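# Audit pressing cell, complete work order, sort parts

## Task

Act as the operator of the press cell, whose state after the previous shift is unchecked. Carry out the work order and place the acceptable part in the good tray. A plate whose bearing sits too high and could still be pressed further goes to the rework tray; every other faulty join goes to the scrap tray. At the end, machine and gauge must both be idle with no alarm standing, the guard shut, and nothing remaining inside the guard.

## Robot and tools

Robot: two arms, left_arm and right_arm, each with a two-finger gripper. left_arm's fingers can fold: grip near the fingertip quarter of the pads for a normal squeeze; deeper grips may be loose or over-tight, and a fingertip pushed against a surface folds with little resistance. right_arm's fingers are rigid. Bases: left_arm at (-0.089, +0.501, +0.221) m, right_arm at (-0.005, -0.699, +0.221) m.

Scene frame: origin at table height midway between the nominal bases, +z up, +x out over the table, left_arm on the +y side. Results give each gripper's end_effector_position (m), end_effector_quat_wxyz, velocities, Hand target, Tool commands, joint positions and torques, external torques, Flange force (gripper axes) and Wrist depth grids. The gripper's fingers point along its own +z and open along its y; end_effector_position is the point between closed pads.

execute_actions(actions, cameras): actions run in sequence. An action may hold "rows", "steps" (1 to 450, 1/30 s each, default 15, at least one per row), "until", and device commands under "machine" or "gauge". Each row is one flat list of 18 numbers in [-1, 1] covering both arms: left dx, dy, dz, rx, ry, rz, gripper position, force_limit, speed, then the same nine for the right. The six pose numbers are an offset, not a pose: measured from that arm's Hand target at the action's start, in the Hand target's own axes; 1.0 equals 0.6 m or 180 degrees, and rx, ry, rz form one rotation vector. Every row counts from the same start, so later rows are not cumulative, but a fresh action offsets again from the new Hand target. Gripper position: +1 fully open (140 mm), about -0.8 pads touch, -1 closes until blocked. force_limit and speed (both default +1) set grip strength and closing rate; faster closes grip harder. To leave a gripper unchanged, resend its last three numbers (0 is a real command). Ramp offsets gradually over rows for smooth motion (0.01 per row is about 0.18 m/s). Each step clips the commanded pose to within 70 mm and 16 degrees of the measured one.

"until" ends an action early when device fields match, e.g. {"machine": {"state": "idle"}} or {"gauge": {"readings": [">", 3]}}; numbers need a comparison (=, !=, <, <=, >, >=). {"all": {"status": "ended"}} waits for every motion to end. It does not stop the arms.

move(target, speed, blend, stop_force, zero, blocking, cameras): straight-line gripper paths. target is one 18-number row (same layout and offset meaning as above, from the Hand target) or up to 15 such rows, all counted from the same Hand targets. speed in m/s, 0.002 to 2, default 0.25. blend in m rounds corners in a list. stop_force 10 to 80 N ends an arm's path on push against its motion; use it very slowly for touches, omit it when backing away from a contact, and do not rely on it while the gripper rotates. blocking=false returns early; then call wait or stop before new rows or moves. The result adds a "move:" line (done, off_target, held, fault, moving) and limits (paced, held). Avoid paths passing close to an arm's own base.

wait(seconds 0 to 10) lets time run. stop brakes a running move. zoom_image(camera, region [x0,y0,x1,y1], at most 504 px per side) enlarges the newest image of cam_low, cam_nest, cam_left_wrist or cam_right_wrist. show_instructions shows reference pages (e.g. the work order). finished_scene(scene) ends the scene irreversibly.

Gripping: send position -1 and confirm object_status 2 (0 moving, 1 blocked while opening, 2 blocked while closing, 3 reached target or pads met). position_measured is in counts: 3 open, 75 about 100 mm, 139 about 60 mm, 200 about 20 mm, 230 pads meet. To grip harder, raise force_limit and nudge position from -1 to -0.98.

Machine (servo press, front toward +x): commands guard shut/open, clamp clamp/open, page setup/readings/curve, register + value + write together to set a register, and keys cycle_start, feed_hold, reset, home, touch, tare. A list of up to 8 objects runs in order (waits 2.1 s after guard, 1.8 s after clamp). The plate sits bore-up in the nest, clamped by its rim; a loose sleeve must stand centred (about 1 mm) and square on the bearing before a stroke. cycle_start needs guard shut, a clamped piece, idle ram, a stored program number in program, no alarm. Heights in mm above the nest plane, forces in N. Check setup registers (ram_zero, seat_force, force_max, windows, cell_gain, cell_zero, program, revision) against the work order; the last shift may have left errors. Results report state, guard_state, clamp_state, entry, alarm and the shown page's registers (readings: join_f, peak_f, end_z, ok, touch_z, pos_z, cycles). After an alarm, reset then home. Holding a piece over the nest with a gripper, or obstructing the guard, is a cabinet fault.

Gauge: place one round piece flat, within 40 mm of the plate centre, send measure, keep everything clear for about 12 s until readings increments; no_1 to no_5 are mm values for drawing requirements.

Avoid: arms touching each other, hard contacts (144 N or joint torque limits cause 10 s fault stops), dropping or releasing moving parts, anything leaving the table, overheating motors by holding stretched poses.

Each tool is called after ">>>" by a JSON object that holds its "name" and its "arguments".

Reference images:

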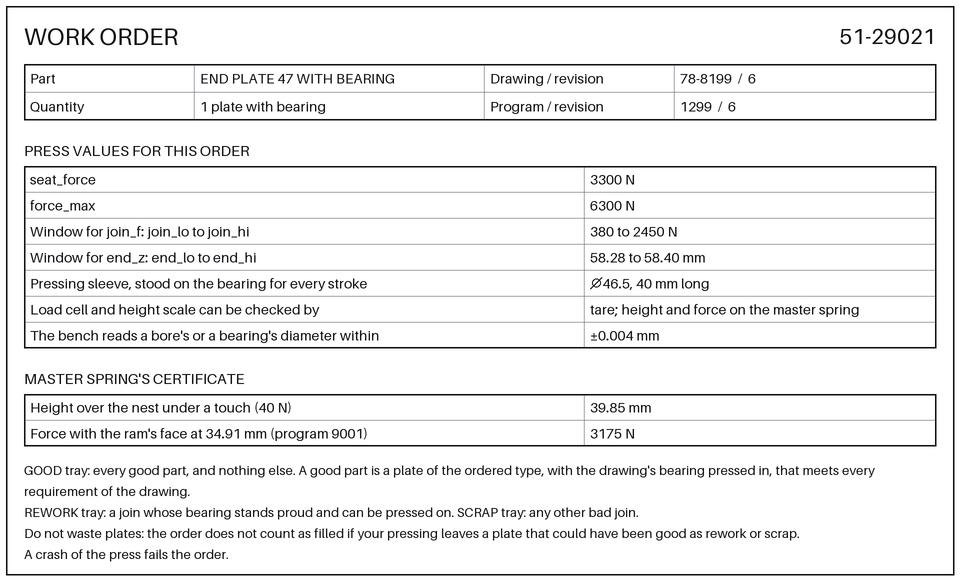

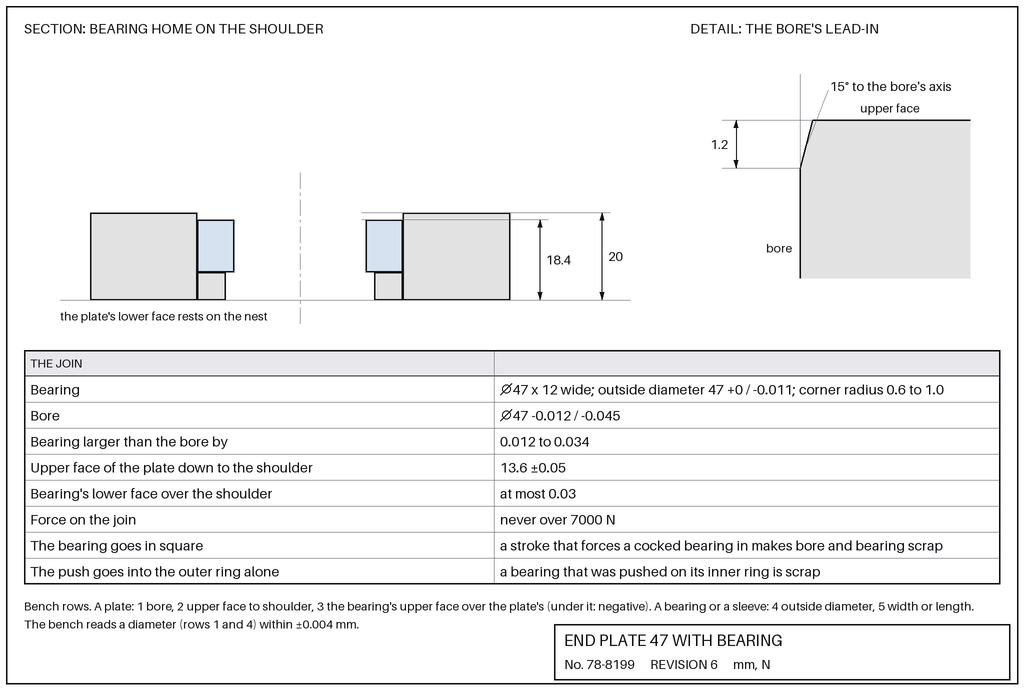

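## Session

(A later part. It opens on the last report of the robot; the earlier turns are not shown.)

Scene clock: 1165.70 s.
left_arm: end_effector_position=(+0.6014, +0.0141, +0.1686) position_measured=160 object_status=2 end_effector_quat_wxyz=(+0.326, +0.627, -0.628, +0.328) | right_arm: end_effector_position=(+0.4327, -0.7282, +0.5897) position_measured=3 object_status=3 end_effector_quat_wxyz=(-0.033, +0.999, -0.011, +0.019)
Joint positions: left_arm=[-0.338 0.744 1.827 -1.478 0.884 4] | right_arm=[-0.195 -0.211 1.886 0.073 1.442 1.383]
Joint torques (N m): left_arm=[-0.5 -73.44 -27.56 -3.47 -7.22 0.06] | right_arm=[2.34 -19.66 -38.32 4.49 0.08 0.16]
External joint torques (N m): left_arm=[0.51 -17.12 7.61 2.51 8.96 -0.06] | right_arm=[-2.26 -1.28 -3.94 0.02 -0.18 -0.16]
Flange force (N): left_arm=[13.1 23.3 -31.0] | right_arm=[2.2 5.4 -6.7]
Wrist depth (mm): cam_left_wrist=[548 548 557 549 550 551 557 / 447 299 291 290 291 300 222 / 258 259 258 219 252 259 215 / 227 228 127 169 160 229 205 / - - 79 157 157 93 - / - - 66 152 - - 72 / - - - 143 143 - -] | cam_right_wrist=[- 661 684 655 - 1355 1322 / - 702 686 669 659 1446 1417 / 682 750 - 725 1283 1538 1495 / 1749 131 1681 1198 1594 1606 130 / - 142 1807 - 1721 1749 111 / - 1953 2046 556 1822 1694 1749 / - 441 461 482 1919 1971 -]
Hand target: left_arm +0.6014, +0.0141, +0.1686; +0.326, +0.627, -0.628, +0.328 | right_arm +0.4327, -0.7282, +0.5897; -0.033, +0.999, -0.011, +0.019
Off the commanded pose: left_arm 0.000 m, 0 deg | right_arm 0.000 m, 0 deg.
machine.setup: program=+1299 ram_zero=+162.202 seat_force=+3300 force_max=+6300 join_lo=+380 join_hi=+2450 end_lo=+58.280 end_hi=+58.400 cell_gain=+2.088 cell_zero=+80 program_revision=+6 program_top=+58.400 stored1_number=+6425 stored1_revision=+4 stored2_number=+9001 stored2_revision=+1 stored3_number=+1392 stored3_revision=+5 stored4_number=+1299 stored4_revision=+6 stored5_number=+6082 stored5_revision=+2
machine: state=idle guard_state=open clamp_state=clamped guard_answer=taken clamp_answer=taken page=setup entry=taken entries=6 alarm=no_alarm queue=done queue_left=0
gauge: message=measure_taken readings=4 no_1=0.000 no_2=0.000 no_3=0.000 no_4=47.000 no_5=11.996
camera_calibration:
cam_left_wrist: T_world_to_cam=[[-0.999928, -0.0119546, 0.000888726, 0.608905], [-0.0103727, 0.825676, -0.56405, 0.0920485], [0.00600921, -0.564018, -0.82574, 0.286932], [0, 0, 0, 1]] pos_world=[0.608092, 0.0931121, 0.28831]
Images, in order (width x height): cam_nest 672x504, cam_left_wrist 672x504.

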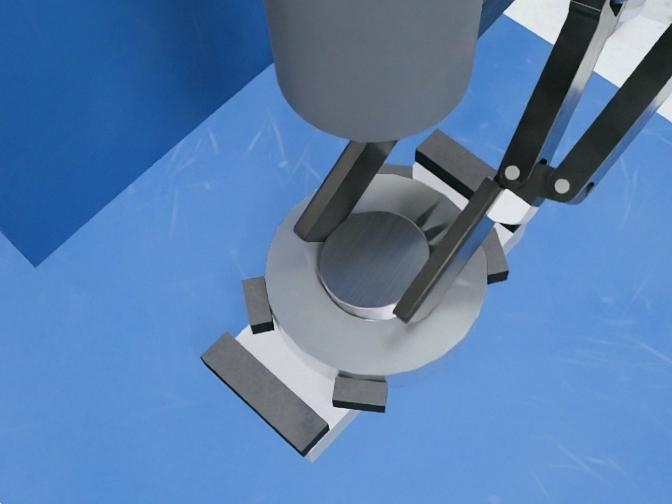

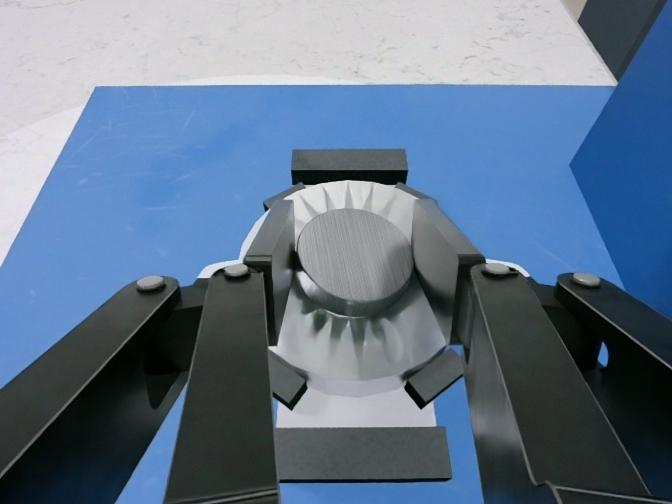

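>>> {"name": "execute_actions", "arguments": {"actions": [{"rows":[[0,0,0,0,0,0,-0.18,0,-1,0,0,0,0,0,0,1,1,1]],"steps":25}]}}

>>> {"name": "move", "arguments": {"target": [0,0.0013,0,0,0,0,-0.18,0,-1,0,0,0,0,0,0,1,1,1], "speed": 0.01}}

>>> {"name": "execute_actions", "arguments": {"actions": [{"rows":[[0,0,0,0,0,0,-1,-0.6,-1,0,0,0,0,0,0,1,1,1]],"steps":40}], "cameras": ["cam_left_wrist","cam_nest"]}}

>>> {"name": "zoom_image", "arguments": {"camera": "cam_nest", "region": [250, 160, 510, 400]}}

>>> {"name": "zoom_image", "arguments": {"camera": "cam_left_wrist", "region": [220, 160, 490, 400]}}

Scene clock: 1187.40 s.
left_arm: end_effector_position=(+0.6014, +0.0141, +0.1686) position_measured=151 object_status=3 end_effector_quat_wxyz=(+0.326, +0.627, -0.628, +0.328) | right_arm: end_effector_position=(+0.4327, -0.7282, +0.5897) position_measured=3 object_status=3 end_effector_quat_wxyz=(-0.033, +0.999, -0.011, +0.019)
Joint positions: left_arm=[-0.338 0.744 1.827 -1.478 0.884 4] | right_arm=[-0.195 -0.211 1.886 0.073 1.442 1.383]
Joint torques (N m): left_arm=[-2.58 -85.62 -17.97 -0.4 1.08 -0.06] | right_arm=[2.24 -19.74 -38.57 4.48 0.14 0.2]
External joint torques (N m): left_arm=[2.51 -4.91 -1.84 -0.55 0.66 0.06] | right_arm=[-2.18 -0.82 -3.58 0.02 -0.25 -0.2]
Flange force (N): left_arm=[3.1 -0.2 -6.4] | right_arm=[2.6 5.4 -5.9]
Wrist depth (mm): cam_left_wrist=[551 551 546 550 558 551 751 / 462 300 299 299 289 300 225 / 259 259 259 218 251 258 226 / 228 228 146 170 160 228 205 / - - 84 157 157 90 83 / - - 66 158 155 - 71 / - - - 143 143 - -] | cam_right_wrist=[653 - 657 - 638 1399 1355 / - - 718 661 661 1446 1408 / - - - - 699 1495 1506 / 1681 130 1643 1749 1630 1560 123 / - 142 1777 740 1749 1668 111 / - 2065 1902 592 1807 1792 1763 / - 442 456 480 1853 1936 1885]
Hand target: left_arm +0.6014, +0.0141, +0.1686; +0.326, +0.627, -0.628, +0.328 | right_arm +0.4327, -0.7282, +0.5897; -0.033, +0.999, -0.011, +0.019
Off the commanded pose: left_arm 0.000 m, 0 deg | right_arm 0.000 m, 0 deg.
machine.setup: program=+1299 ram_zero=+162.202 seat_force=+3300 force_max=+6300 join_lo=+380 join_hi=+2450 end_lo=+58.280 end_hi=+58.400 cell_gain=+2.088 cell_zero=+80 program_revision=+6 program_top=+58.400 stored1_number=+6425 stored1_revision=+4 stored2_number=+9001 stored2_revision=+1 stored3_number=+1392 stored3_revision=+5 stored4_number=+1299 stored4_revision=+6 stored5_number=+6082 stored5_revision=+2
machine: state=idle guard_state=open clamp_state=clamped guard_answer=taken clamp_answer=taken page=setup entry=taken entries=6 alarm=no_alarm queue=done queue_left=0
gauge: message=measure_taken readings=4 no_1=0.000 no_2=0.000 no_3=0.000 no_4=47.000 no_5=11.996

Scene clock: 1188.10 s.
left_arm: end_effector_position=(+0.6007, +0.0142, +0.1686) position_measured=151 object_status=3 end_effector_quat_wxyz=(+0.326, +0.627, -0.628, +0.328) | right_arm: end_effector_position=(+0.4327, -0.7282, +0.5897) position_measured=3 object_status=3 end_effector_quat_wxyz=(-0.033, +0.999, -0.011, +0.019)
Joint positions: left_arm=[-0.338 0.743 1.829 -1.479 0.883 4.001] | right_arm=[-0.195 -0.211 1.886 0.073 1.442 1.383]
Joint torques (N m): left_arm=[-6.25 -83.12 -16.05 -0.01 1.29 -0.14] | right_arm=[2.18 -19.97 -38.39 4.42 0.07 0.17]
External joint torques (N m): left_arm=[6.16 -7.41 -3.96 -0.95 0.45 0.14] | right_arm=[-2.22 -0.18 -3.72 0.07 -0.19 -0.18]
Flange force (N): left_arm=[3.3 -3.4 -11.0] | right_arm=[3.8 5.6 -6.1]
Wrist depth (mm): cam_left_wrist=[551 548 550 536 580 545 205 / 464 300 300 289 291 300 204 / 259 259 258 218 252 259 215 / 225 228 146 169 160 229 223 / - - 84 157 157 90 - / - - 66 153 157 - - / - - - 143 143 - -] | cam_right_wrist=[665 - 643 663 - 1372 1306 / 693 - - 675 - 1446 1475 / - 735 745 - 704 1527 1538 / 1792 131 1643 1232 1583 1643 130 / - 141 1792 - 1763 1735 111 / - 2026 1885 592 1735 1919 1777 / - 439 456 484 1936 2026 1822]
Hand target: left_arm +0.6006, +0.0141, +0.1686; +0.326, +0.627, -0.628, +0.328 | right_arm +0.4327, -0.7282, +0.5897; -0.033, +0.999, -0.011, +0.019
Off the commanded pose: left_arm 0.000 m, 0 deg | right_arm 0.000 m, 0 deg.
machine.setup: program=+1299 ram_zero=+162.202 seat_force=+3300 force_max=+6300 join_lo=+380 join_hi=+2450 end_lo=+58.280 end_hi=+58.400 cell_gain=+2.088 cell_zero=+80 program_revision=+6 program_top=+58.400 stored1_number=+6425 stored1_revision=+4 stored2_number=+9001 stored2_revision=+1 stored3_number=+1392 stored3_revision=+5 stored4_number=+1299 stored4_revision=+6 stored5_number=+6082 stored5_revision=+2
machine: state=idle guard_state=open clamp_state=clamped guard_answer=taken clamp_answer=taken page=setup entry=taken entries=6 alarm=no_alarm queue=done queue_left=0
gauge: message=measure_taken readings=4 no_1=0.000 no_2=0.000 no_3=0.000 no_4=47.000 no_5=11.996
move: done

Scene clock: 1189.63 s.
left_arm: end_effector_position=(+0.6006, +0.0141, +0.1686) position_measured=160 object_status=2 end_effector_quat_wxyz=(+0.326, +0.627, -0.628, +0.328) | right_arm: end_effector_position=(+0.4327, -0.7282, +0.5897) position_measured=3 object_status=3 end_effector_quat_wxyz=(-0.033, +0.999, -0.011, +0.019)
Joint positions: left_arm=[-0.338 0.743 1.829 -1.479 0.883 4.001] | right_arm=[-0.195 -0.211 1.886 0.073 1.442 1.383]
Joint torques (N m): left_arm=[-6.22 -75.41 -19.29 -0.94 -2.34 -0.02] | right_arm=[2.41 -19.74 -38.44 4.42 0.17 0.19]
External joint torques (N m): left_arm=[6.22 -15.08 -0.69 -0.02 4.08 0.01] | right_arm=[-2.38 -0.88 -3.75 0.09 -0.28 -0.19]
Flange force (N): left_arm=[9.5 7.1 -24.2] | right_arm=[2.6 5.8 -6.1]
Wrist depth (mm): cam_left_wrist=[- 553 545 546 533 548 202 / 436 299 299 298 308 300 204 / 259 259 259 218 252 260 204 / 228 228 128 169 160 229 215 / - - 79 156 157 93 - / - - 66 158 - - 72 / - - - 143 143 - -] | cam_right_wrist=[663 691 - - - 1347 1347 / 673 720 - - 655 1408 1390 / 661 - - - 730 1516 1475 / - 130 1707 1630 1571 1594 130 / - 141 1869 - 1606 1681 111 / - 1953 2065 550 1749 1763 1822 / - 444 449 478 1853 1902 1936]
Hand target: left_arm +0.6006, +0.0141, +0.1686; +0.326, +0.627, -0.628, +0.328 | right_arm +0.4327, -0.7282, +0.5897; -0.033, +0.999, -0.011, +0.019
Off the commanded pose: left_arm 0.000 m, 0 deg | right_arm 0.000 m, 0 deg.
machine.setup: program=+1299 ram_zero=+162.202 seat_force=+3300 force_max=+6300 join_lo=+380 join_hi=+2450 end_lo=+58.280 end_hi=+58.400 cell_gain=+2.088 cell_zero=+80 program_revision=+6 program_top=+58.400 stored1_number=+6425 stored1_revision=+4 stored2_number=+9001 stored2_revision=+1 stored3_number=+1392 stored3_revision=+5 stored4_number=+1299 stored4_revision=+6 stored5_number=+6082 stored5_revision=+2
machine: state=idle guard_state=open clamp_state=clamped guard_answer=taken clamp_answer=taken page=setup entry=taken entries=6 alarm=no_alarm queue=done queue_left=0
gauge: message=measure_taken readings=4 no_1=0.000 no_2=0.000 no_3=0.000 no_4=47.000 no_5=11.996
camera_calibration:
cam_left_wrist: T_world_to_cam=[[-0.999928, -0.0119546, 0.000888726, 0.608105], [-0.0103727, 0.825676, -0.56405, 0.0920402], [0.00600921, -0.564018, -0.82574, 0.286937], [0, 0, 0, 1]] pos_world=[0.607292, 0.0931121, 0.28831]
Images, in order (width x height): cam_nest 672x504, cam_left_wrist 672x504.

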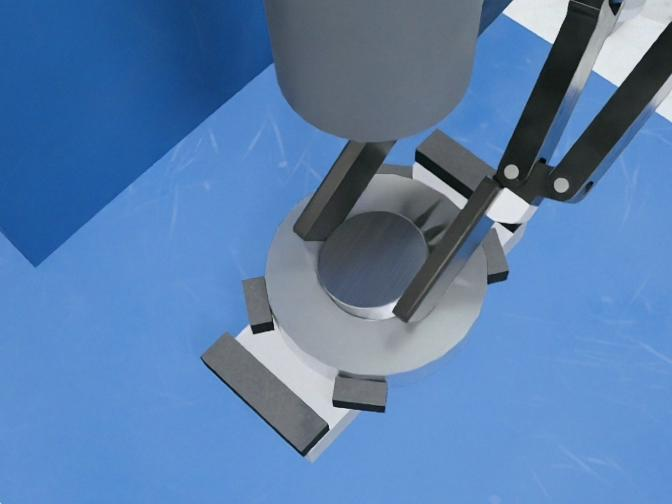

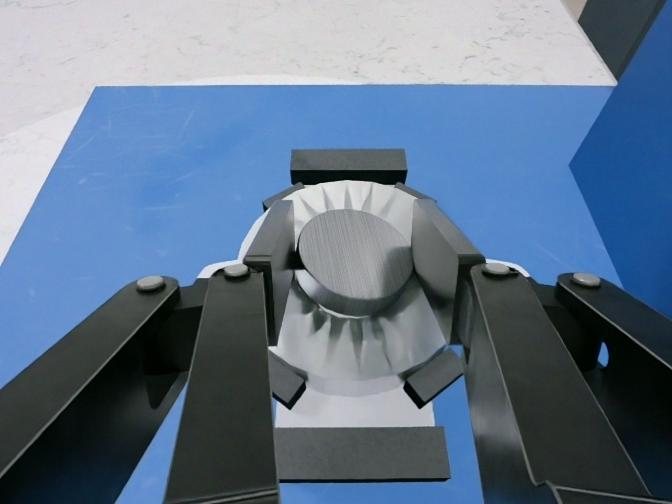

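Scaled by 1.938 from the camera's 672x504 image, which has a finer 960x720 frame.

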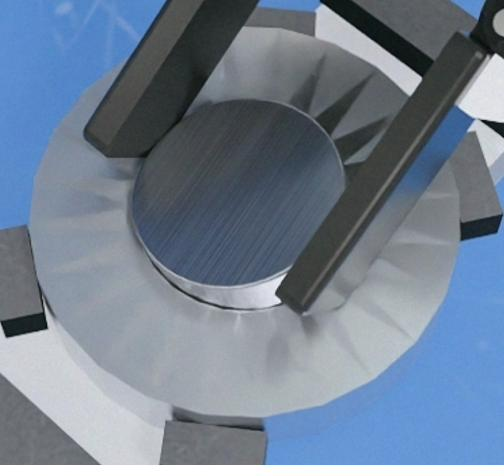

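Scaled by 1.867 from the camera's 672x504 image, which has a finer 960x720 frame.

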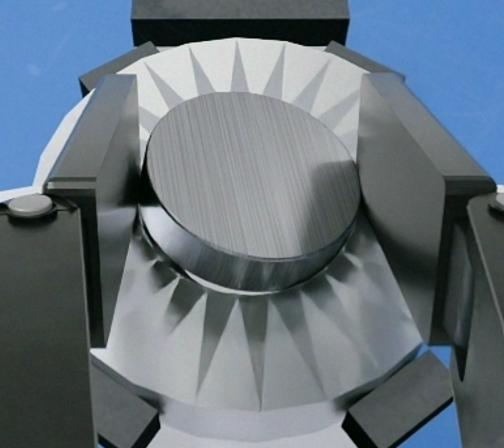

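>>> {"name": "move", "arguments": {"target": [[0.0205,0,-0.01435,0,0,0,-1,-0.6,-1,0,0,0,0,0,0,1,1,1],[0.0205,-0.224,-0.01435,0,0,0,-1,-0.6,-1,0,0,0,0,0,0,1,1,1],[-0.039,-0.224,0.0274,0,0,0,-1,-0.6,-1,0,0,0,0,0,0,1,1,1]], "speed": [0.03,0.1,0.06], "blend": [0.003,0.01,0], "cameras": ["cam_left_wrist","cam_nest"]}}

Scene clock: 1211.37 s.
left_arm: end_effector_position=(+0.7351, +0.0141, +0.1404) position_measured=160 object_status=2 end_effector_quat_wxyz=(+0.326, +0.627, -0.628, +0.328) | right_arm: end_effector_position=(+0.4327, -0.7282, +0.5897) position_measured=3 object_status=3 end_effector_quat_wxyz=(-0.033, +0.999, -0.011, +0.019)
Joint positions: left_arm=[-0.284 0.905 1.53 -1.334 0.938 3.837] | right_arm=[-0.195 -0.211 1.886 0.073 1.442 1.383]
Joint torques (N m): left_arm=[-2.04 -106.12 -25.13 -0.96 1.45 -0.07] | right_arm=[2.13 -19.54 -38.46 4.49 0.09 0.17]
External joint torques (N m): left_arm=[1.96 -0.82 0.18 0.17 0.03 0.07] | right_arm=[-2.09 -0.65 -3.66 0.01 -0.21 -0.17]
Flange force (N): left_arm=[-0.6 0.5 -2.8] | right_arm=[3.0 5.2 -6.1]
Wrist depth (mm): cam_left_wrist=[494 492 491 487 518 524 531 / 415 416 - 253 253 253 200 / 359 358 231 218 218 214 164 / 315 324 127 169 160 192 147 / - - 79 168 169 93 83 / - - 66 156 156 - 72 / - - - 142 142 - -] | cam_right_wrist=[- 647 - - - 1338 1364 / - - 697 704 - 1475 1446 / - - 723 738 809 1485 1465 / - 130 1655 1246 1655 1583 130 / - 131 1763 723 1721 1655 111 / - 1971 1936 578 1792 1838 1807 / - 440 457 482 1919 1869 1971]
Hand target: left_arm +0.7351, +0.0140, +0.1404; +0.326, +0.627, -0.628, +0.328 | right_arm +0.4327, -0.7282, +0.5897; -0.033, +0.999, -0.011, +0.019
Off the commanded pose: left_arm 0.000 m, 0 deg | right_arm 0.000 m, 0 deg.
machine.setup: program=+1299 ram_zero=+162.202 seat_force=+3300 force_max=+6300 join_lo=+380 join_hi=+2450 end_lo=+58.280 end_hi=+58.400 cell_gain=+2.088 cell_zero=+80 program_revision=+6 program_top=+58.400 stored1_number=+6425 stored1_revision=+4 stored2_number=+9001 stored2_revision=+1 stored3_number=+1392 stored3_revision=+5 stored4_number=+1299 stored4_revision=+6 stored5_number=+6082 stored5_revision=+2
machine: state=idle guard_state=open clamp_state=clamped guard_answer=taken clamp_answer=taken page=setup entry=taken entries=6 alarm=no_alarm queue=done queue_left=0
gauge: message=measure_taken readings=4 no_1=0.000 no_2=0.000 no_3=0.000 no_4=47.000 no_5=11.996
move: done
camera_calibration:
cam_left_wrist: T_world_to_cam=[[-0.999928, -0.0119546, 0.000888726, 0.742621], [-0.0103727, 0.825676, -0.56405, 0.0774727], [0.00600921, -0.564018, -0.82574, 0.26276], [0, 0, 0, 1]] pos_world=[0.741792, 0.0931121, 0.26001]
Images, in order (width x height): cam_nest 672x504, cam_left_wrist 672x504.

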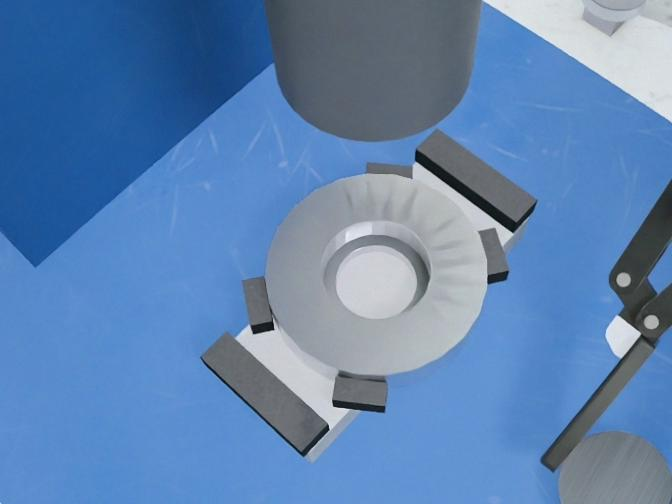

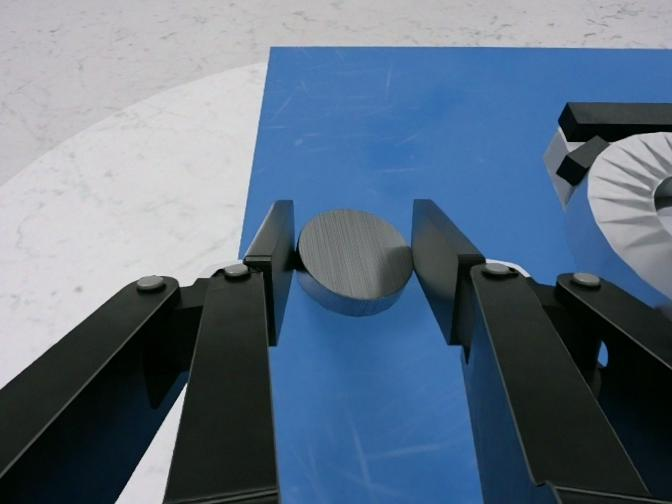

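>>> {"name": "zoom_image", "arguments": {"camera": "cam_nest", "region": [250, 160, 510, 400]}}

>>> {"name": "move", "arguments": {"target": [-0.0218,0,0.0153,0,0,0,-1,-0.6,-1,0,0,0,0,0,0,1,1,1], "speed": 0.01, "stop_force": 10}}

>>> {"name": "execute_actions", "arguments": {"actions": [{"rows":[[0,0,0,0,0,0,0.0,0,-1,0,0,0,0,0,0,1,1,1]],"steps":45}], "cameras": ["cam_left_wrist"]}}

Scaled by 1.938 from the camera's 672x504 image, which has a finer 960x720 frame.

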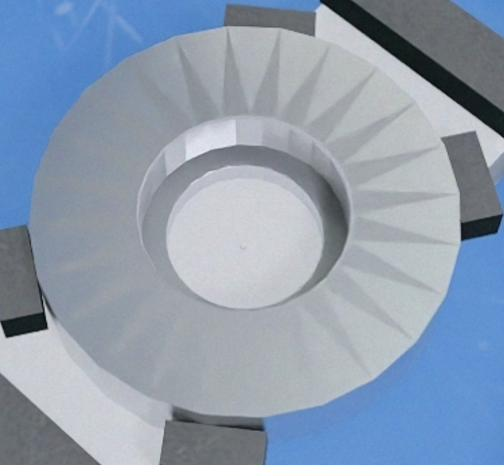

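Scene clock: 1219.90 s.
left_arm: end_effector_position=(+0.7352, +0.0140, +0.1291) position_measured=160 object_status=2 end_effector_quat_wxyz=(+0.326, +0.627, -0.628, +0.328) | right_arm: end_effector_position=(+0.4327, -0.7282, +0.5897) position_measured=3 object_status=3 end_effector_quat_wxyz=(-0.033, +0.999, -0.011, +0.019)
Joint positions: left_arm=[-0.284 0.919 1.529 -1.343 0.935 3.853] | right_arm=[-0.195 -0.211 1.886 0.073 1.442 1.383]
Joint torques (N m): left_arm=[-5.81 -92.27 -21.23 0.22 -1.99 -0.04] | right_arm=[2.48 -19.83 -38.57 4.53 0.13 0.1]
External joint torques (N m): left_arm=[5.82 -14.75 -2.92 -1 3.5 0.03] | right_arm=[-2.52 -0.41 -3.58 -0.03 -0.25 -0.11]
Flange force (N): left_arm=[8.8 5.2 -18.7] | right_arm=[3.2 6.1 -5.9]
Wrist depth (mm): cam_left_wrist=[472 472 471 278 278 279 495 / 398 404 385 235 235 235 188 / 344 343 325 203 203 204 152 / 302 309 126 166 157 179 138 / - - 79 157 156 93 83 / - - 66 144 145 - 72 / - - - 132 130 - -] | cam_right_wrist=[651 - - - - 1372 1372 / 613 702 684 651 645 1408 1417 / - 783 725 702 733 1549 1549 / 1721 130 1681 2008 1594 1549 130 / - 141 1885 786 1735 1681 111 / - 2008 1953 572 1749 1807 1777 / - 444 459 479 1885 1853 1807]
Hand target: left_arm +0.7352, +0.0140, +0.1291; +0.326, +0.627, -0.628, +0.328 (not the last commanded pose) | right_arm +0.4327, -0.7282, +0.5897; -0.033, +0.999, -0.011, +0.019
Off the commanded pose: left_arm 0.005 m, 0 deg | right_arm 0.000 m, 0 deg.
machine.setup: program=+1299 ram_zero=+162.202 seat_force=+3300 force_max=+6300 join_lo=+380 join_hi=+2450 end_lo=+58.280 end_hi=+58.400 cell_gain=+2.088 cell_zero=+80 program_revision=+6 program_top=+58.400 stored1_number=+6425 stored1_revision=+4 stored2_number=+9001 stored2_revision=+1 stored3_number=+1392 stored3_revision=+5 stored4_number=+1299 stored4_revision=+6 stored5_number=+6082 stored5_revision=+2
machine: state=idle guard_state=open clamp_state=clamped guard_answer=taken clamp_answer=taken page=setup entry=taken entries=6 alarm=no_alarm queue=done queue_left=0
gauge: message=measure_taken readings=4 no_1=0.000 no_2=0.000 no_3=0.000 no_4=47.000 no_5=11.996
move: contact (left_arm)

Scene clock: 1221.60 s.
left_arm: end_effector_position=(+0.7352, +0.0140, +0.1291) position_measured=129 object_status=3 end_effector_quat_wxyz=(+0.326, +0.627, -0.628, +0.328) | right_arm: end_effector_position=(+0.4327, -0.7282, +0.5897) position_measured=3 object_status=3 end_effector_quat_wxyz=(-0.033, +0.999, -0.011, +0.019)
Joint positions: left_arm=[-0.284 0.919 1.529 -1.343 0.935 3.853] | right_arm=[-0.195 -0.211 1.886 0.073 1.442 1.383]
Joint torques (N m): left_arm=[-2.32 -104.99 -24.2 -0.83 1.3 -0.08] | right_arm=[1.94 -19.74 -38.45 4.52 0.09 0.2]
External joint torques (N m): left_arm=[2.35 -2.21 -0.12 0.05 0.19 0.08] | right_arm=[-1.86 -1.21 -3.85 0 -0.2 -0.2]
Flange force (N): left_arm=[0.3 1.1 -4.3] | right_arm=[2.4 4.6 -6.5]
Wrist depth (mm): cam_left_wrist=[- 447 470 491 278 491 495 / 376 395 384 234 234 234 188 / 343 342 214 202 203 203 151 / 301 309 136 168 160 174 137 / - 86 115 157 156 89 89 / - - 142 144 145 - 78 / - - 132 131 132 - -] | cam_right_wrist=[661 - - 659 684 1364 1338 / - 691 - - 673 1399 1417 / - - - - - 1495 1495 / - 130 1721 1516 1606 1506 130 / - 130 1792 850 1655 1668 111 / - 1792 2105 589 1853 1807 1749 / - 436 451 482 1885 1919 1919]
Hand target: left_arm +0.7352, +0.0140, +0.1291; +0.326, +0.627, -0.628, +0.328 | right_arm +0.4327, -0.7282, +0.5897; -0.033, +0.999, -0.011, +0.019
Off the commanded pose: left_arm 0.000 m, 0 deg | right_arm 0.000 m, 0 deg.
machine.setup: program=+1299 ram_zero=+162.202 seat_force=+3300 force_max=+6300 join_lo=+380 join_hi=+2450 end_lo=+58.280 end_hi=+58.400 cell_gain=+2.088 cell_zero=+80 program_revision=+6 program_top=+58.400 stored1_number=+6425 stored1_revision=+4 stored2_number=+9001 stored2_revision=+1 stored3_number=+1392 stored3_revision=+5 stored4_number=+1299 stored4_revision=+6 stored5_number=+6082 stored5_revision=+2
machine: state=idle guard_state=open clamp_state=clamped guard_answer=taken clamp_answer=taken page=setup entry=taken entries=6 alarm=no_alarm queue=done queue_left=0
gauge: message=measure_taken readings=4 no_1=0.000 no_2=0.000 no_3=0.000 no_4=47.000 no_5=11.996
camera_calibration:
cam_left_wrist: T_world_to_cam=[[-0.999928, -0.0119549, 0.000889781, 0.742629], [-0.010373, 0.825629, -0.564118, 0.0712029], [0.00600933, -0.564086, -0.825694, 0.253368], [0, 0, 0, 1]] pos_world=[0.741792, 0.0930121, 0.24871]
Images, in order (width x height): cam_left_wrist 672x504.

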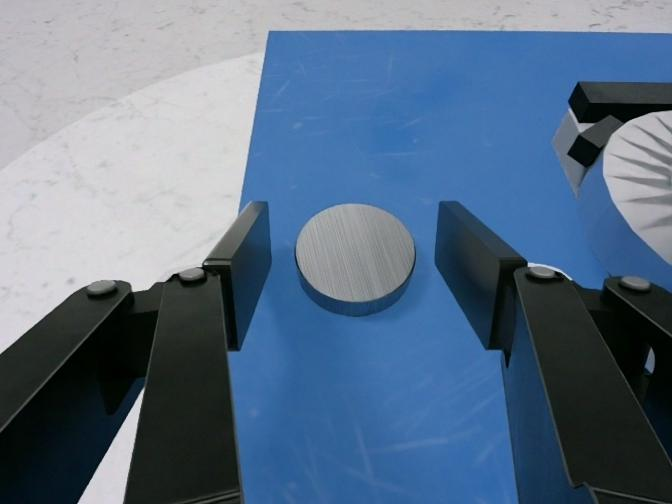

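>>> {"name": "move", "arguments": {"target": [0.001,0,-0.0007,0,0,0,0.0,0,-1,0,0,0,0,0,0,1,1,1], "speed": 0.02}}

>>> {"name": "execute_actions", "arguments": {"actions": [{"rows":[[0,0,0,0,0,0,-1,-0.3,-1,0,0,0,0,0,0,1,1,1]],"steps":55}], "cameras": ["cam_left_wrist"]}}

>>> {"name": "zoom_image", "arguments": {"camera": "cam_left_wrist", "region": [220, 160, 490, 400]}}

Scene clock: 1247.47 s.
left_arm: end_effector_position=(+0.7352, +0.0140, +0.1298) position_measured=129 object_status=3 end_effector_quat_wxyz=(+0.326, +0.627, -0.628, +0.328) | right_arm: end_effector_position=(+0.4327, -0.7282, +0.5897) position_measured=3 object_status=3 end_effector_quat_wxyz=(-0.033, +0.999, -0.011, +0.019)
Joint positions: left_arm=[-0.284 0.918 1.529 -1.343 0.935 3.852] | right_arm=[-0.195 -0.211 1.886 0.073 1.442 1.383]
Joint torques (N m): left_arm=[-2.35 -105.05 -24.27 -0.81 1.29 -0.11] | right_arm=[2.54 -19.89 -38.28 4.49 0.17 0.17]
External joint torques (N m): left_arm=[2.41 -2.1 -0.11 0.03 0.2 0.1] | right_arm=[-2.56 -0.69 -3.92 0.02 -0.29 -0.18]
Flange force (N): left_arm=[0.1 1.0 -4.2] | right_arm=[3.1 6.2 -6.4]
Wrist depth (mm): cam_left_wrist=[- 473 470 279 262 505 493 / 398 399 251 236 235 236 188 / 344 343 324 204 203 204 152 / 302 310 136 164 161 175 138 / - 86 115 157 157 90 89 / - - 142 145 145 - 78 / - - 132 132 132 - -] | cam_right_wrist=[691 695 632 675 - 1347 1347 / - - 627 671 - 1408 1399 / - 769 720 753 655 1506 1436 / 1681 130 1721 1594 1655 1594 130 / - 131 1735 691 1694 1763 111 / - 1919 1989 589 1822 1763 1838 / - 438 455 485 1936 1902 1792]
Hand target: left_arm +0.7352, +0.0140, +0.1298; +0.326, +0.627, -0.628, +0.328 | right_arm +0.4327, -0.7282, +0.5897; -0.033, +0.999, -0.011, +0.019
Off the commanded pose: left_arm 0.000 m, 0 deg | right_arm 0.000 m, 0 deg.
machine.setup: program=+1299 ram_zero=+162.202 seat_force=+3300 force_max=+6300 join_lo=+380 join_hi=+2450 end_lo=+58.280 end_hi=+58.400 cell_gain=+2.088 cell_zero=+80 program_revision=+6 program_top=+58.400 stored1_number=+6425 stored1_revision=+4 stored2_number=+9001 stored2_revision=+1 stored3_number=+1392 stored3_revision=+5 stored4_number=+1299 stored4_revision=+6 stored5_number=+6082 stored5_revision=+2
machine: state=idle guard_state=open clamp_state=clamped guard_answer=taken clamp_answer=taken page=setup entry=taken entries=6 alarm=no_alarm queue=done queue_left=0
gauge: message=measure_taken readings=4 no_1=0.000 no_2=0.000 no_3=0.000 no_4=47.000 no_5=11.996
move: done

Scene clock: 1249.50 s.
left_arm: end_effector_position=(+0.7352, +0.0140, +0.1298) position_measured=161 object_status=2 end_effector_quat_wxyz=(+0.326, +0.627, -0.628, +0.328) | right_arm: end_effector_position=(+0.4327, -0.7282, +0.5897) position_measured=3 object_status=3 end_effector_quat_wxyz=(-0.033, +0.999, -0.011, +0.019)
Joint positions: left_arm=[-0.284 0.918 1.529 -1.343 0.935 3.852] | right_arm=[-0.195 -0.211 1.886 0.073 1.442 1.383]
Joint torques (N m): left_arm=[-3.08 -103.57 -23.8 -0.59 1.03 -0.13] | right_arm=[2.54 -19.73 -38.53 4.52 0.11 0.13]
External joint torques (N m): left_arm=[2.87 -3.63 -0.59 -0.21 0.47 0.13] | right_arm=[-2.49 -0.53 -3.52 -0.03 -0.22 -0.14]
Flange force (N): left_arm=[1.1 1.4 -5.7] | right_arm=[2.9 6.0 -5.8]
Wrist depth (mm): cam_left_wrist=[472 474 471 484 266 491 269 / 397 399 250 236 235 236 189 / 343 343 325 204 204 204 153 / 302 309 125 169 157 179 138 / - - 79 157 155 93 83 / - - 66 145 145 - 72 / - - - 132 130 - -] | cam_right_wrist=[669 - 693 678 - 1330 1355 / - - 682 669 667 1446 1417 / 665 788 - 697 711 1485 1485 / - 130 1721 1721 1668 1643 130 / - 141 1822 786 1707 1694 111 / - 1902 1936 604 - 1807 1869 / - 441 451 480 1853 1902 -]
Hand target: left_arm +0.7352, +0.0140, +0.1298; +0.326, +0.627, -0.628, +0.328 | right_arm +0.4327, -0.7282, +0.5897; -0.033, +0.999, -0.011, +0.019
Off the commanded pose: left_arm 0.000 m, 0 deg | right_arm 0.000 m, 0 deg.
machine.setup: program=+1299 ram_zero=+162.202 seat_force=+3300 force_max=+6300 join_lo=+380 join_hi=+2450 end_lo=+58.280 end_hi=+58.400 cell_gain=+2.088 cell_zero=+80 program_revision=+6 program_top=+58.400 stored1_number=+6425 stored1_revision=+4 stored2_number=+9001 stored2_revision=+1 stored3_number=+1392 stored3_revision=+5 stored4_number=+1299 stored4_revision=+6 stored5_number=+6082 stored5_revision=+2
machine: state=idle guard_state=open clamp_state=clamped guard_answer=taken clamp_answer=taken page=setup entry=taken entries=6 alarm=no_alarm queue=done queue_left=0
gauge: message=measure_taken readings=4 no_1=0.000 no_2=0.000 no_3=0.000 no_4=47.000 no_5=11.996
camera_calibration:
cam_left_wrist: T_world_to_cam=[[-0.999929, -0.0118721, 0.000833521, 0.742636], [-0.0102725, 0.825598, -0.564165, 0.0715944], [0.00600967, -0.564134, -0.825661, 0.254024], [0, 0, 0, 1]] pos_world=[0.741792, 0.0930122, 0.24951]
Images, in order (width x height): cam_left_wrist 672x504.

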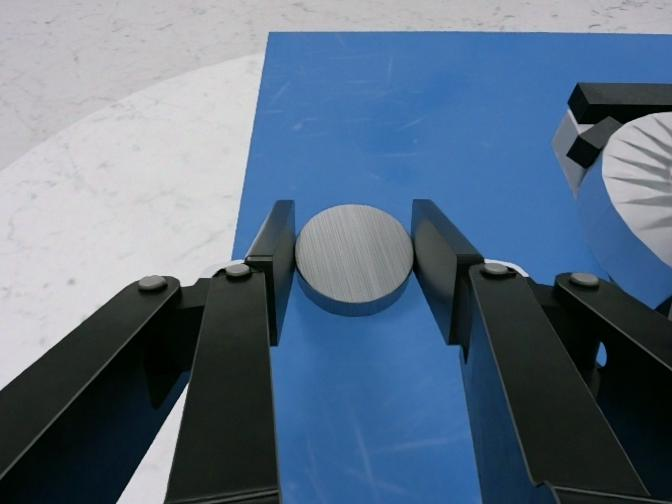

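Scaled by 1.867 from the camera's 672x504 image, which has a finer 960x720 frame.

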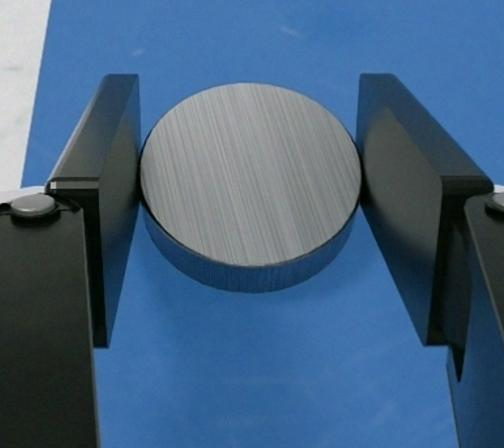

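>>> {"name": "move", "arguments": {"target": [[0.0958,0,-0.0672,0,0,0,-1,-0.3,-1,0,0,0,0,0,0,1,1,1],[0.0958,0.2243,-0.0672,0,0,0,-1,-0.3,-1,0,0,0,0,0,0,1,1,1],[0.0630,0.2243,-0.0442,0,0,0,-1,-0.3,-1,0,0,0,0,0,0,1,1,1]], "speed": [0.08,0.15,0.06], "blend": [0.02,0.0,0], "cameras": ["cam_nest","cam_left_wrist"]}}

Scene clock: 1274.70 s.
left_arm: end_effector_position=(+0.6004, +0.0141, +0.1755) position_measured=161 object_status=2 end_effector_quat_wxyz=(+0.326, +0.627, -0.628, +0.328) | right_arm: end_effector_position=(+0.4327, -0.7282, +0.5897) position_measured=3 object_status=3 end_effector_quat_wxyz=(-0.033, +0.999, -0.011, +0.019)
Joint positions: left_arm=[-0.338 0.733 1.83 -1.471 0.884 3.99] | right_arm=[-0.195 -0.211 1.886 0.073 1.442 1.383]
Joint torques (N m): left_arm=[-2.14 -87.88 -20.26 -1.16 1.71 -0.05] | right_arm=[2.49 -19.8 -38.44 4.45 0.05 0.18]
External joint torques (N m): left_arm=[2.22 -2.05 0.09 0.22 0.01 0.05] | right_arm=[-2.58 -0.25 -3.64 0.04 -0.17 -0.18]
Flange force (N): left_arm=[0.4 0.7 -4.8] | right_arm=[3.4 6.4 -6.1]
Wrist depth (mm): cam_left_wrist=[559 551 541 537 583 597 763 / 513 310 309 302 308 301 203 / 269 268 271 223 268 268 214 / 237 242 122 169 157 242 204 / - - 79 164 164 93 93 / - - 66 164 - - - / - - - 147 147 - -] | cam_right_wrist=[- 753 616 - 632 1372 1330 / - - 623 - 661 1390 1436 / 745 783 - - - 1538 1455 / 1763 131 1668 1583 1655 1630 130 / - 141 1763 - 1777 1721 111 / - 1936 1885 594 1822 1838 1777 / - 443 449 481 1885 1919 1902]
Hand target: left_arm +0.6004, +0.0141, +0.1756; +0.326, +0.627, -0.628, +0.328 | right_arm +0.4327, -0.7282, +0.5897; -0.033, +0.999, -0.011, +0.019
Off the commanded pose: left_arm 0.000 m, 0 deg | right_arm 0.000 m, 0 deg.
machine.setup: program=+1299 ram_zero=+162.202 seat_force=+3300 force_max=+6300 join_lo=+380 join_hi=+2450 end_lo=+58.280 end_hi=+58.400 cell_gain=+2.088 cell_zero=+80 program_revision=+6 program_top=+58.400 stored1_number=+6425 stored1_revision=+4 stored2_number=+9001 stored2_revision=+1 stored3_number=+1392 stored3_revision=+5 stored4_number=+1299 stored4_revision=+6 stored5_number=+6082 stored5_revision=+2
machine: state=idle guard_state=open clamp_state=clamped guard_answer=taken clamp_answer=taken page=setup entry=taken entries=6 alarm=no_alarm queue=done queue_left=0
gauge: message=measure_taken readings=4 no_1=0.000 no_2=0.000 no_3=0.000 no_4=47.000 no_5=11.996
move: done
camera_calibration:
cam_left_wrist: T_world_to_cam=[[-0.999929, -0.0118978, 0.000971003, 0.607771], [-0.0103722, 0.825676, -0.564049, 0.0958458], [0.00590921, -0.564019, -0.825741, 0.292754], [0, 0, 0, 1]] pos_world=[0.606992, 0.0932121, 0.29521]
Images, in order (width x height): cam_nest 672x504, cam_left_wrist 672x504.

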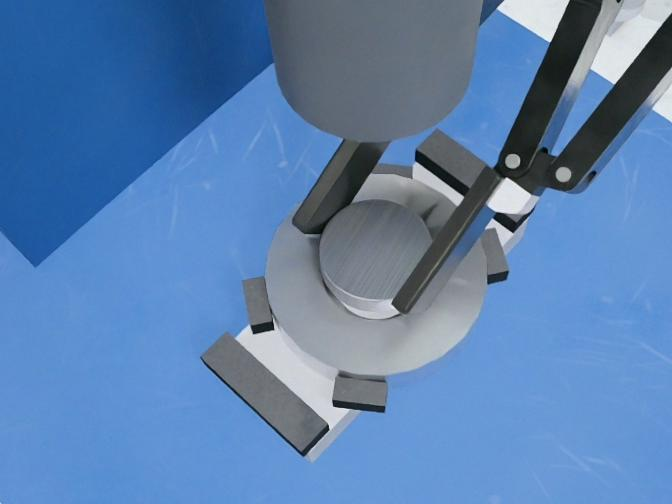

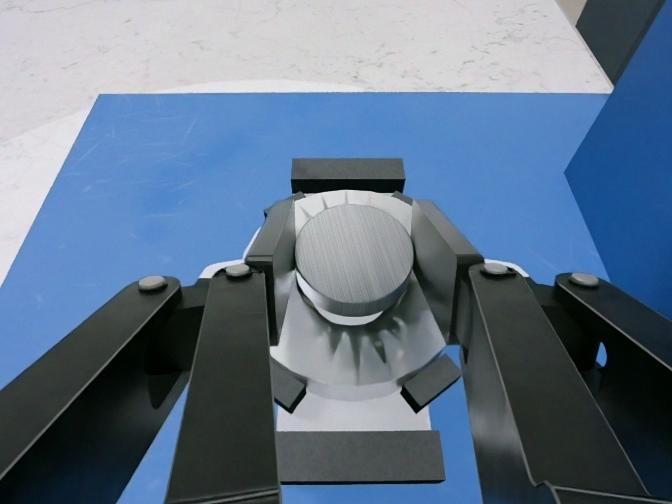

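>>> {"name": "zoom_image", "arguments": {"camera": "cam_nest", "region": [250, 160, 510, 400]}}

>>> {"name": "zoom_image", "arguments": {"camera": "cam_left_wrist", "region": [220, 160, 490, 400]}}

Scaled by 1.938 from the camera's 672x504 image, which has a finer 960x720 frame.

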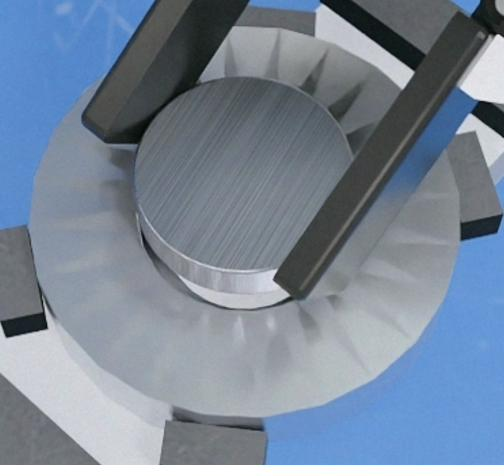

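Scaled by 1.867 from the camera's 672x504 image, which has a finer 960x720 frame.

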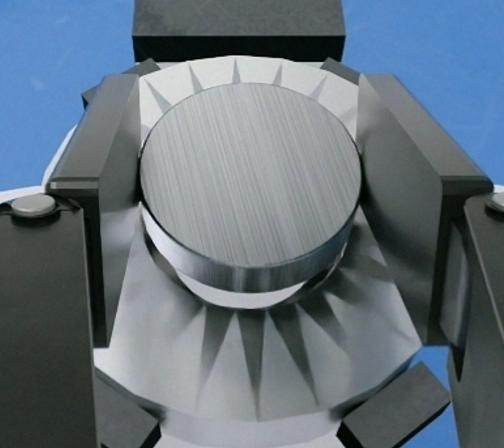

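>>> {"name": "move", "arguments": {"target": [-0.0164,0,0.0115,0,0,0,-1,-0.3,-1,0,0,0,0,0,0,1,1,1], "speed": 0.006, "stop_force": 10, "cameras": ["cam_nest","cam_left_wrist"]}}

>>> {"name": "zoom_image", "arguments": {"camera": "cam_nest", "region": [250, 160, 510, 400]}}

>>> {"name": "zoom_image", "arguments": {"camera": "cam_left_wrist", "region": [220, 160, 490, 400]}}

Scene clock: 1296.83 s.
left_arm: end_effector_position=(+0.6006, +0.0140, +0.1687) position_measured=161 object_status=2 end_effector_quat_wxyz=(+0.326, +0.626, -0.628, +0.328) | right_arm: end_effector_position=(+0.4327, -0.7282, +0.5897) position_measured=3 object_status=3 end_effector_quat_wxyz=(-0.033, +0.999, -0.011, +0.019)
Joint positions: left_arm=[-0.338 0.743 1.829 -1.479 0.883 4.002] | right_arm=[-0.195 -0.211 1.886 0.073 1.442 1.383]
Joint torques (N m): left_arm=[-6.78 -75.83 -17.8 -0.51 -1.81 0.02] | right_arm=[2.14 -19.61 -38.42 4.51 0.14 0.18]
External joint torques (N m): left_arm=[6.76 -14.44 -1.83 -0.44 3.56 -0.02] | right_arm=[-2.1 -0.8 -3.68 -0.01 -0.25 -0.19]
Flange force (N): left_arm=[8.8 4.6 -22.7] | right_arm=[2.8 5.2 -6.0]
Wrist depth (mm): cam_left_wrist=[- 530 548 - 549 550 746 / 463 300 291 291 291 300 204 / 259 258 259 219 253 260 214 / 228 228 124 169 158 228 205 / - - 79 157 157 93 83 / - - 66 155 - - 72 / - - - 143 143 - -] | cam_right_wrist=[- 688 620 - - 1355 1314 / 647 702 657 673 661 1455 1408 / 636 - 706 673 716 1549 1485 / - 130 1655 - 1583 1560 130 / - 141 1721 786 1668 1763 111 / - 1936 2008 592 1694 1763 1792 / - 443 456 479 1971 1853 -]
Hand target: left_arm +0.6005, +0.0140, +0.1686; +0.326, +0.627, -0.628, +0.328 (not the last commanded pose) | right_arm +0.4327, -0.7282, +0.5897; -0.033, +0.999, -0.011, +0.019
Off the commanded pose: left_arm 0.005 m, 0 deg | right_arm 0.000 m, 0 deg.
machine.setup: program=+1299 ram_zero=+162.202 seat_force=+3300 force_max=+6300 join_lo=+380 join_hi=+2450 end_lo=+58.280 end_hi=+58.400 cell_gain=+2.088 cell_zero=+80 program_revision=+6 program_top=+58.400 stored1_number=+6425 stored1_revision=+4 stored2_number=+9001 stored2_revision=+1 stored3_number=+1392 stored3_revision=+5 stored4_number=+1299 stored4_revision=+6 stored5_number=+6082 stored5_revision=+2
machine: state=idle guard_state=open clamp_state=clamped guard_answer=taken clamp_answer=taken page=setup entry=taken entries=6 alarm=no_alarm queue=done queue_left=0
gauge: message=measure_taken readings=4 no_1=0.000 no_2=0.000 no_3=0.000 no_4=47.000 no_5=11.996
move: contact (left_arm)
camera_calibration:
cam_left_wrist: T_world_to_cam=[[-0.999928, -0.0119856, 0.000669726, 0.608071], [-0.0102733, 0.82555, -0.564235, 0.0920438], [0.00620979, -0.564201, -0.825614, 0.286796], [0, 0, 0, 1]] pos_world=[0.607192, 0.0931122, 0.28831]
Images, in order (width x height): cam_nest 672x504, cam_left_wrist 672x504.

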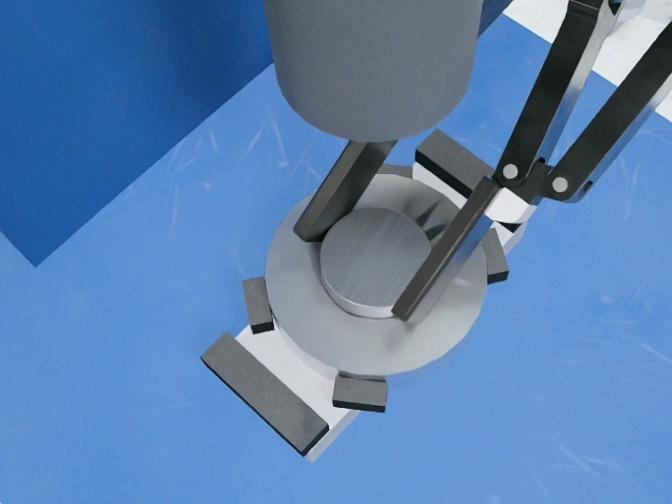

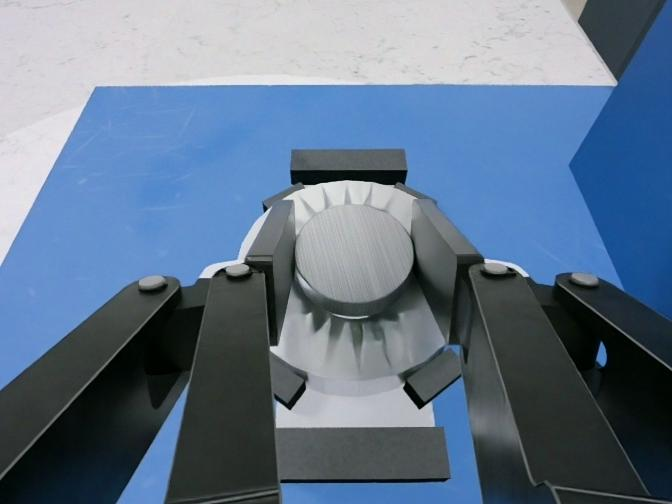

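Scaled by 1.938 from the camera's 672x504 image, which has a finer 960x720 frame.

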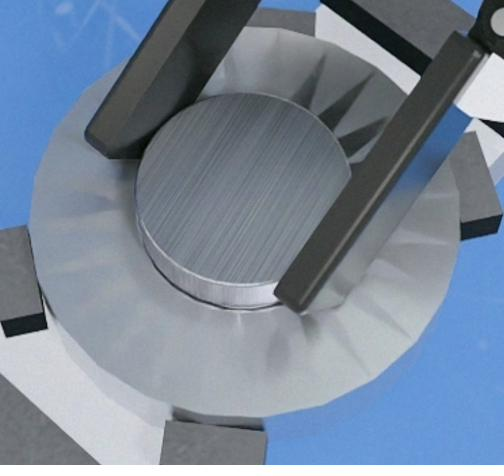

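Scaled by 1.867 from the camera's 672x504 image, which has a finer 960x720 frame.

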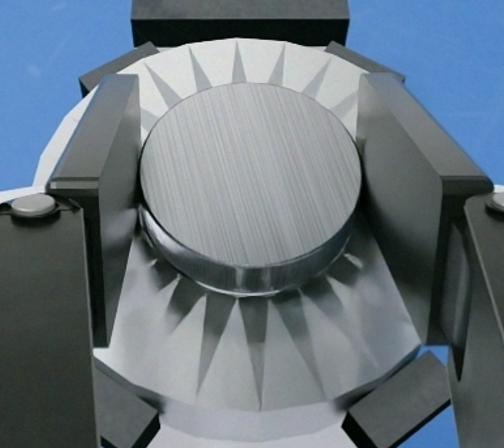

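>>> {"name": "move", "arguments": {"target": [[0.00205,0,-0.00144,0,0,0,-1,-0.3,-1,0,0,0,0,0,0,1,1,1],[0.00205,-0.0007,-0.00144,0,0,0,-1,-0.3,-1,0,0,0,0,0,0,1,1,1]], "speed": 0.02}}

>>> {"name": "move", "arguments": {"target": [-0.0076,0,0.0053,0,0,0,-1,-0.3,-1,0,0,0,0,0,0,1,1,1], "speed": 0.004, "stop_force": 10}}

Scene clock: 1318.03 s.
left_arm: end_effector_position=(+0.6008, +0.0139, +0.1702) position_measured=161 object_status=2 end_effector_quat_wxyz=(+0.326, +0.626, -0.628, +0.328) | right_arm: end_effector_position=(+0.4327, -0.7282, +0.5897) position_measured=3 object_status=3 end_effector_quat_wxyz=(-0.033, +0.999, -0.011, +0.019)
Joint positions: left_arm=[-0.338 0.741 1.829 -1.477 0.883 3.999] | right_arm=[-0.195 -0.211 1.886 0.073 1.442 1.383]
Joint torques (N m): left_arm=[-2.47 -87.82 -19.89 -1.14 1.31 -0.08] | right_arm=[2.45 -19.53 -38.51 4.5 0.1 0.17]
External joint torques (N m): left_arm=[2.45 -2.78 -0.11 0.18 0.44 0.08] | right_arm=[-2.51 -0.6 -3.6 0 -0.22 -0.17]
Flange force (N): left_arm=[0.8 0.7 -5.8] | right_arm=[2.8 6.1 -6.0]
Wrist depth (mm): cam_left_wrist=[555 619 523 549 - - 748 / 481 299 300 292 292 295 214 / 261 260 260 220 254 260 226 / 230 235 125 169 158 230 221 / - - 79 158 158 93 - / - - 63 155 - - 72 / - - - 144 145 - -] | cam_right_wrist=[678 - - - 630 1347 1390 / 695 711 - 697 761 1426 1408 / 730 769 728 709 704 1506 1485 / 788 131 1792 1232 1594 1571 130 / - 141 1822 828 1643 1694 111 / - 1971 1885 597 1902 1749 1869 / - 443 453 480 1919 1885 1853]
Hand target: left_arm +0.6009, +0.0140, +0.1701; +0.326, +0.627, -0.628, +0.328 | right_arm +0.4327, -0.7282, +0.5897; -0.033, +0.999, -0.011, +0.019
Off the commanded pose: left_arm 0.000 m, 0 deg | right_arm 0.000 m, 0 deg.
machine.setup: program=+1299 ram_zero=+162.202 seat_force=+3300 force_max=+6300 join_lo=+380 join_hi=+2450 end_lo=+58.280 end_hi=+58.400 cell_gain=+2.088 cell_zero=+80 program_revision=+6 program_top=+58.400 stored1_number=+6425 stored1_revision=+4 stored2_number=+9001 stored2_revision=+1 stored3_number=+1392 stored3_revision=+5 stored4_number=+1299 stored4_revision=+6 stored5_number=+6082 stored5_revision=+2
machine: state=idle guard_state=open clamp_state=clamped guard_answer=taken clamp_answer=taken page=setup entry=taken entries=6 alarm=no_alarm queue=done queue_left=0
gauge: message=measure_taken readings=4 no_1=0.000 no_2=0.000 no_3=0.000 no_4=47.000 no_5=11.996
move: done

Scene clock: 1318.93 s.
left_arm: end_effector_position=(+0.6009, +0.0140, +0.1688) position_measured=161 object_status=2 end_effector_quat_wxyz=(+0.326, +0.626, -0.628, +0.328) | right_arm: end_effector_position=(+0.4327, -0.7282, +0.5897) position_measured=3 object_status=3 end_effector_quat_wxyz=(-0.033, +0.999, -0.011, +0.019)
Joint positions: left_arm=[-0.338 0.743 1.828 -1.479 0.884 4.001] | right_arm=[-0.195 -0.211 1.886 0.073 1.442 1.383]
Joint torques (N m): left_arm=[-4.52 -79.56 -19.04 -0.81 -0.95 0.02] | right_arm=[2.32 -19.75 -38.42 4.49 0.12 0.19]
External joint torques (N m): left_arm=[4.53 -10.77 -0.8 -0.14 2.69 -0.02] | right_arm=[-2.42 -0.43 -3.69 0 -0.24 -0.19]
Flange force (N): left_arm=[6.9 4.6 -16.9] | right_arm=[3.3 6.0 -6.0]
Wrist depth (mm): cam_left_wrist=[551 542 561 546 570 - 794 / 473 300 291 290 290 292 213 / 259 259 259 218 252 258 226 / 228 228 125 169 157 229 215 / - - 79 157 157 93 83 / - - 66 158 - - 72 / - - - 143 144 - -] | cam_right_wrist=[- - 663 673 627 1390 1314 / - - - - 704 1436 1408 / - 735 758 - - 1485 1516 / 1777 130 1721 1232 1668 1594 130 / - 141 1971 - 1681 1735 111 / - 1989 1902 562 1822 1822 1869 / - 439 452 484 1953 1989 1936]
Hand target: left_arm +0.6009, +0.0140, +0.1688; +0.326, +0.626, -0.628, +0.328 (not the last commanded pose) | right_arm +0.4327, -0.7282, +0.5897; -0.033, +0.999, -0.011, +0.019
Off the commanded pose: left_arm 0.004 m, 0 deg | right_arm 0.000 m, 0 deg.
machine.setup: program=+1299 ram_zero=+162.202 seat_force=+3300 force_max=+6300 join_lo=+380 join_hi=+2450 end_lo=+58.280 end_hi=+58.400 cell_gain=+2.088 cell_zero=+80 program_revision=+6 program_top=+58.400 stored1_number=+6425 stored1_revision=+4 stored2_number=+9001 stored2_revision=+1 stored3_number=+1392 stored3_revision=+5 stored4_number=+1299 stored4_revision=+6 stored5_number=+6082 stored5_revision=+2
machine: state=idle guard_state=open clamp_state=clamped guard_answer=taken clamp_answer=taken page=setup entry=taken entries=6 alarm=no_alarm queue=done queue_left=0
gauge: message=measure_taken readings=4 no_1=0.000 no_2=0.000 no_3=0.000 no_4=47.000 no_5=11.996
move: contact (left_arm)


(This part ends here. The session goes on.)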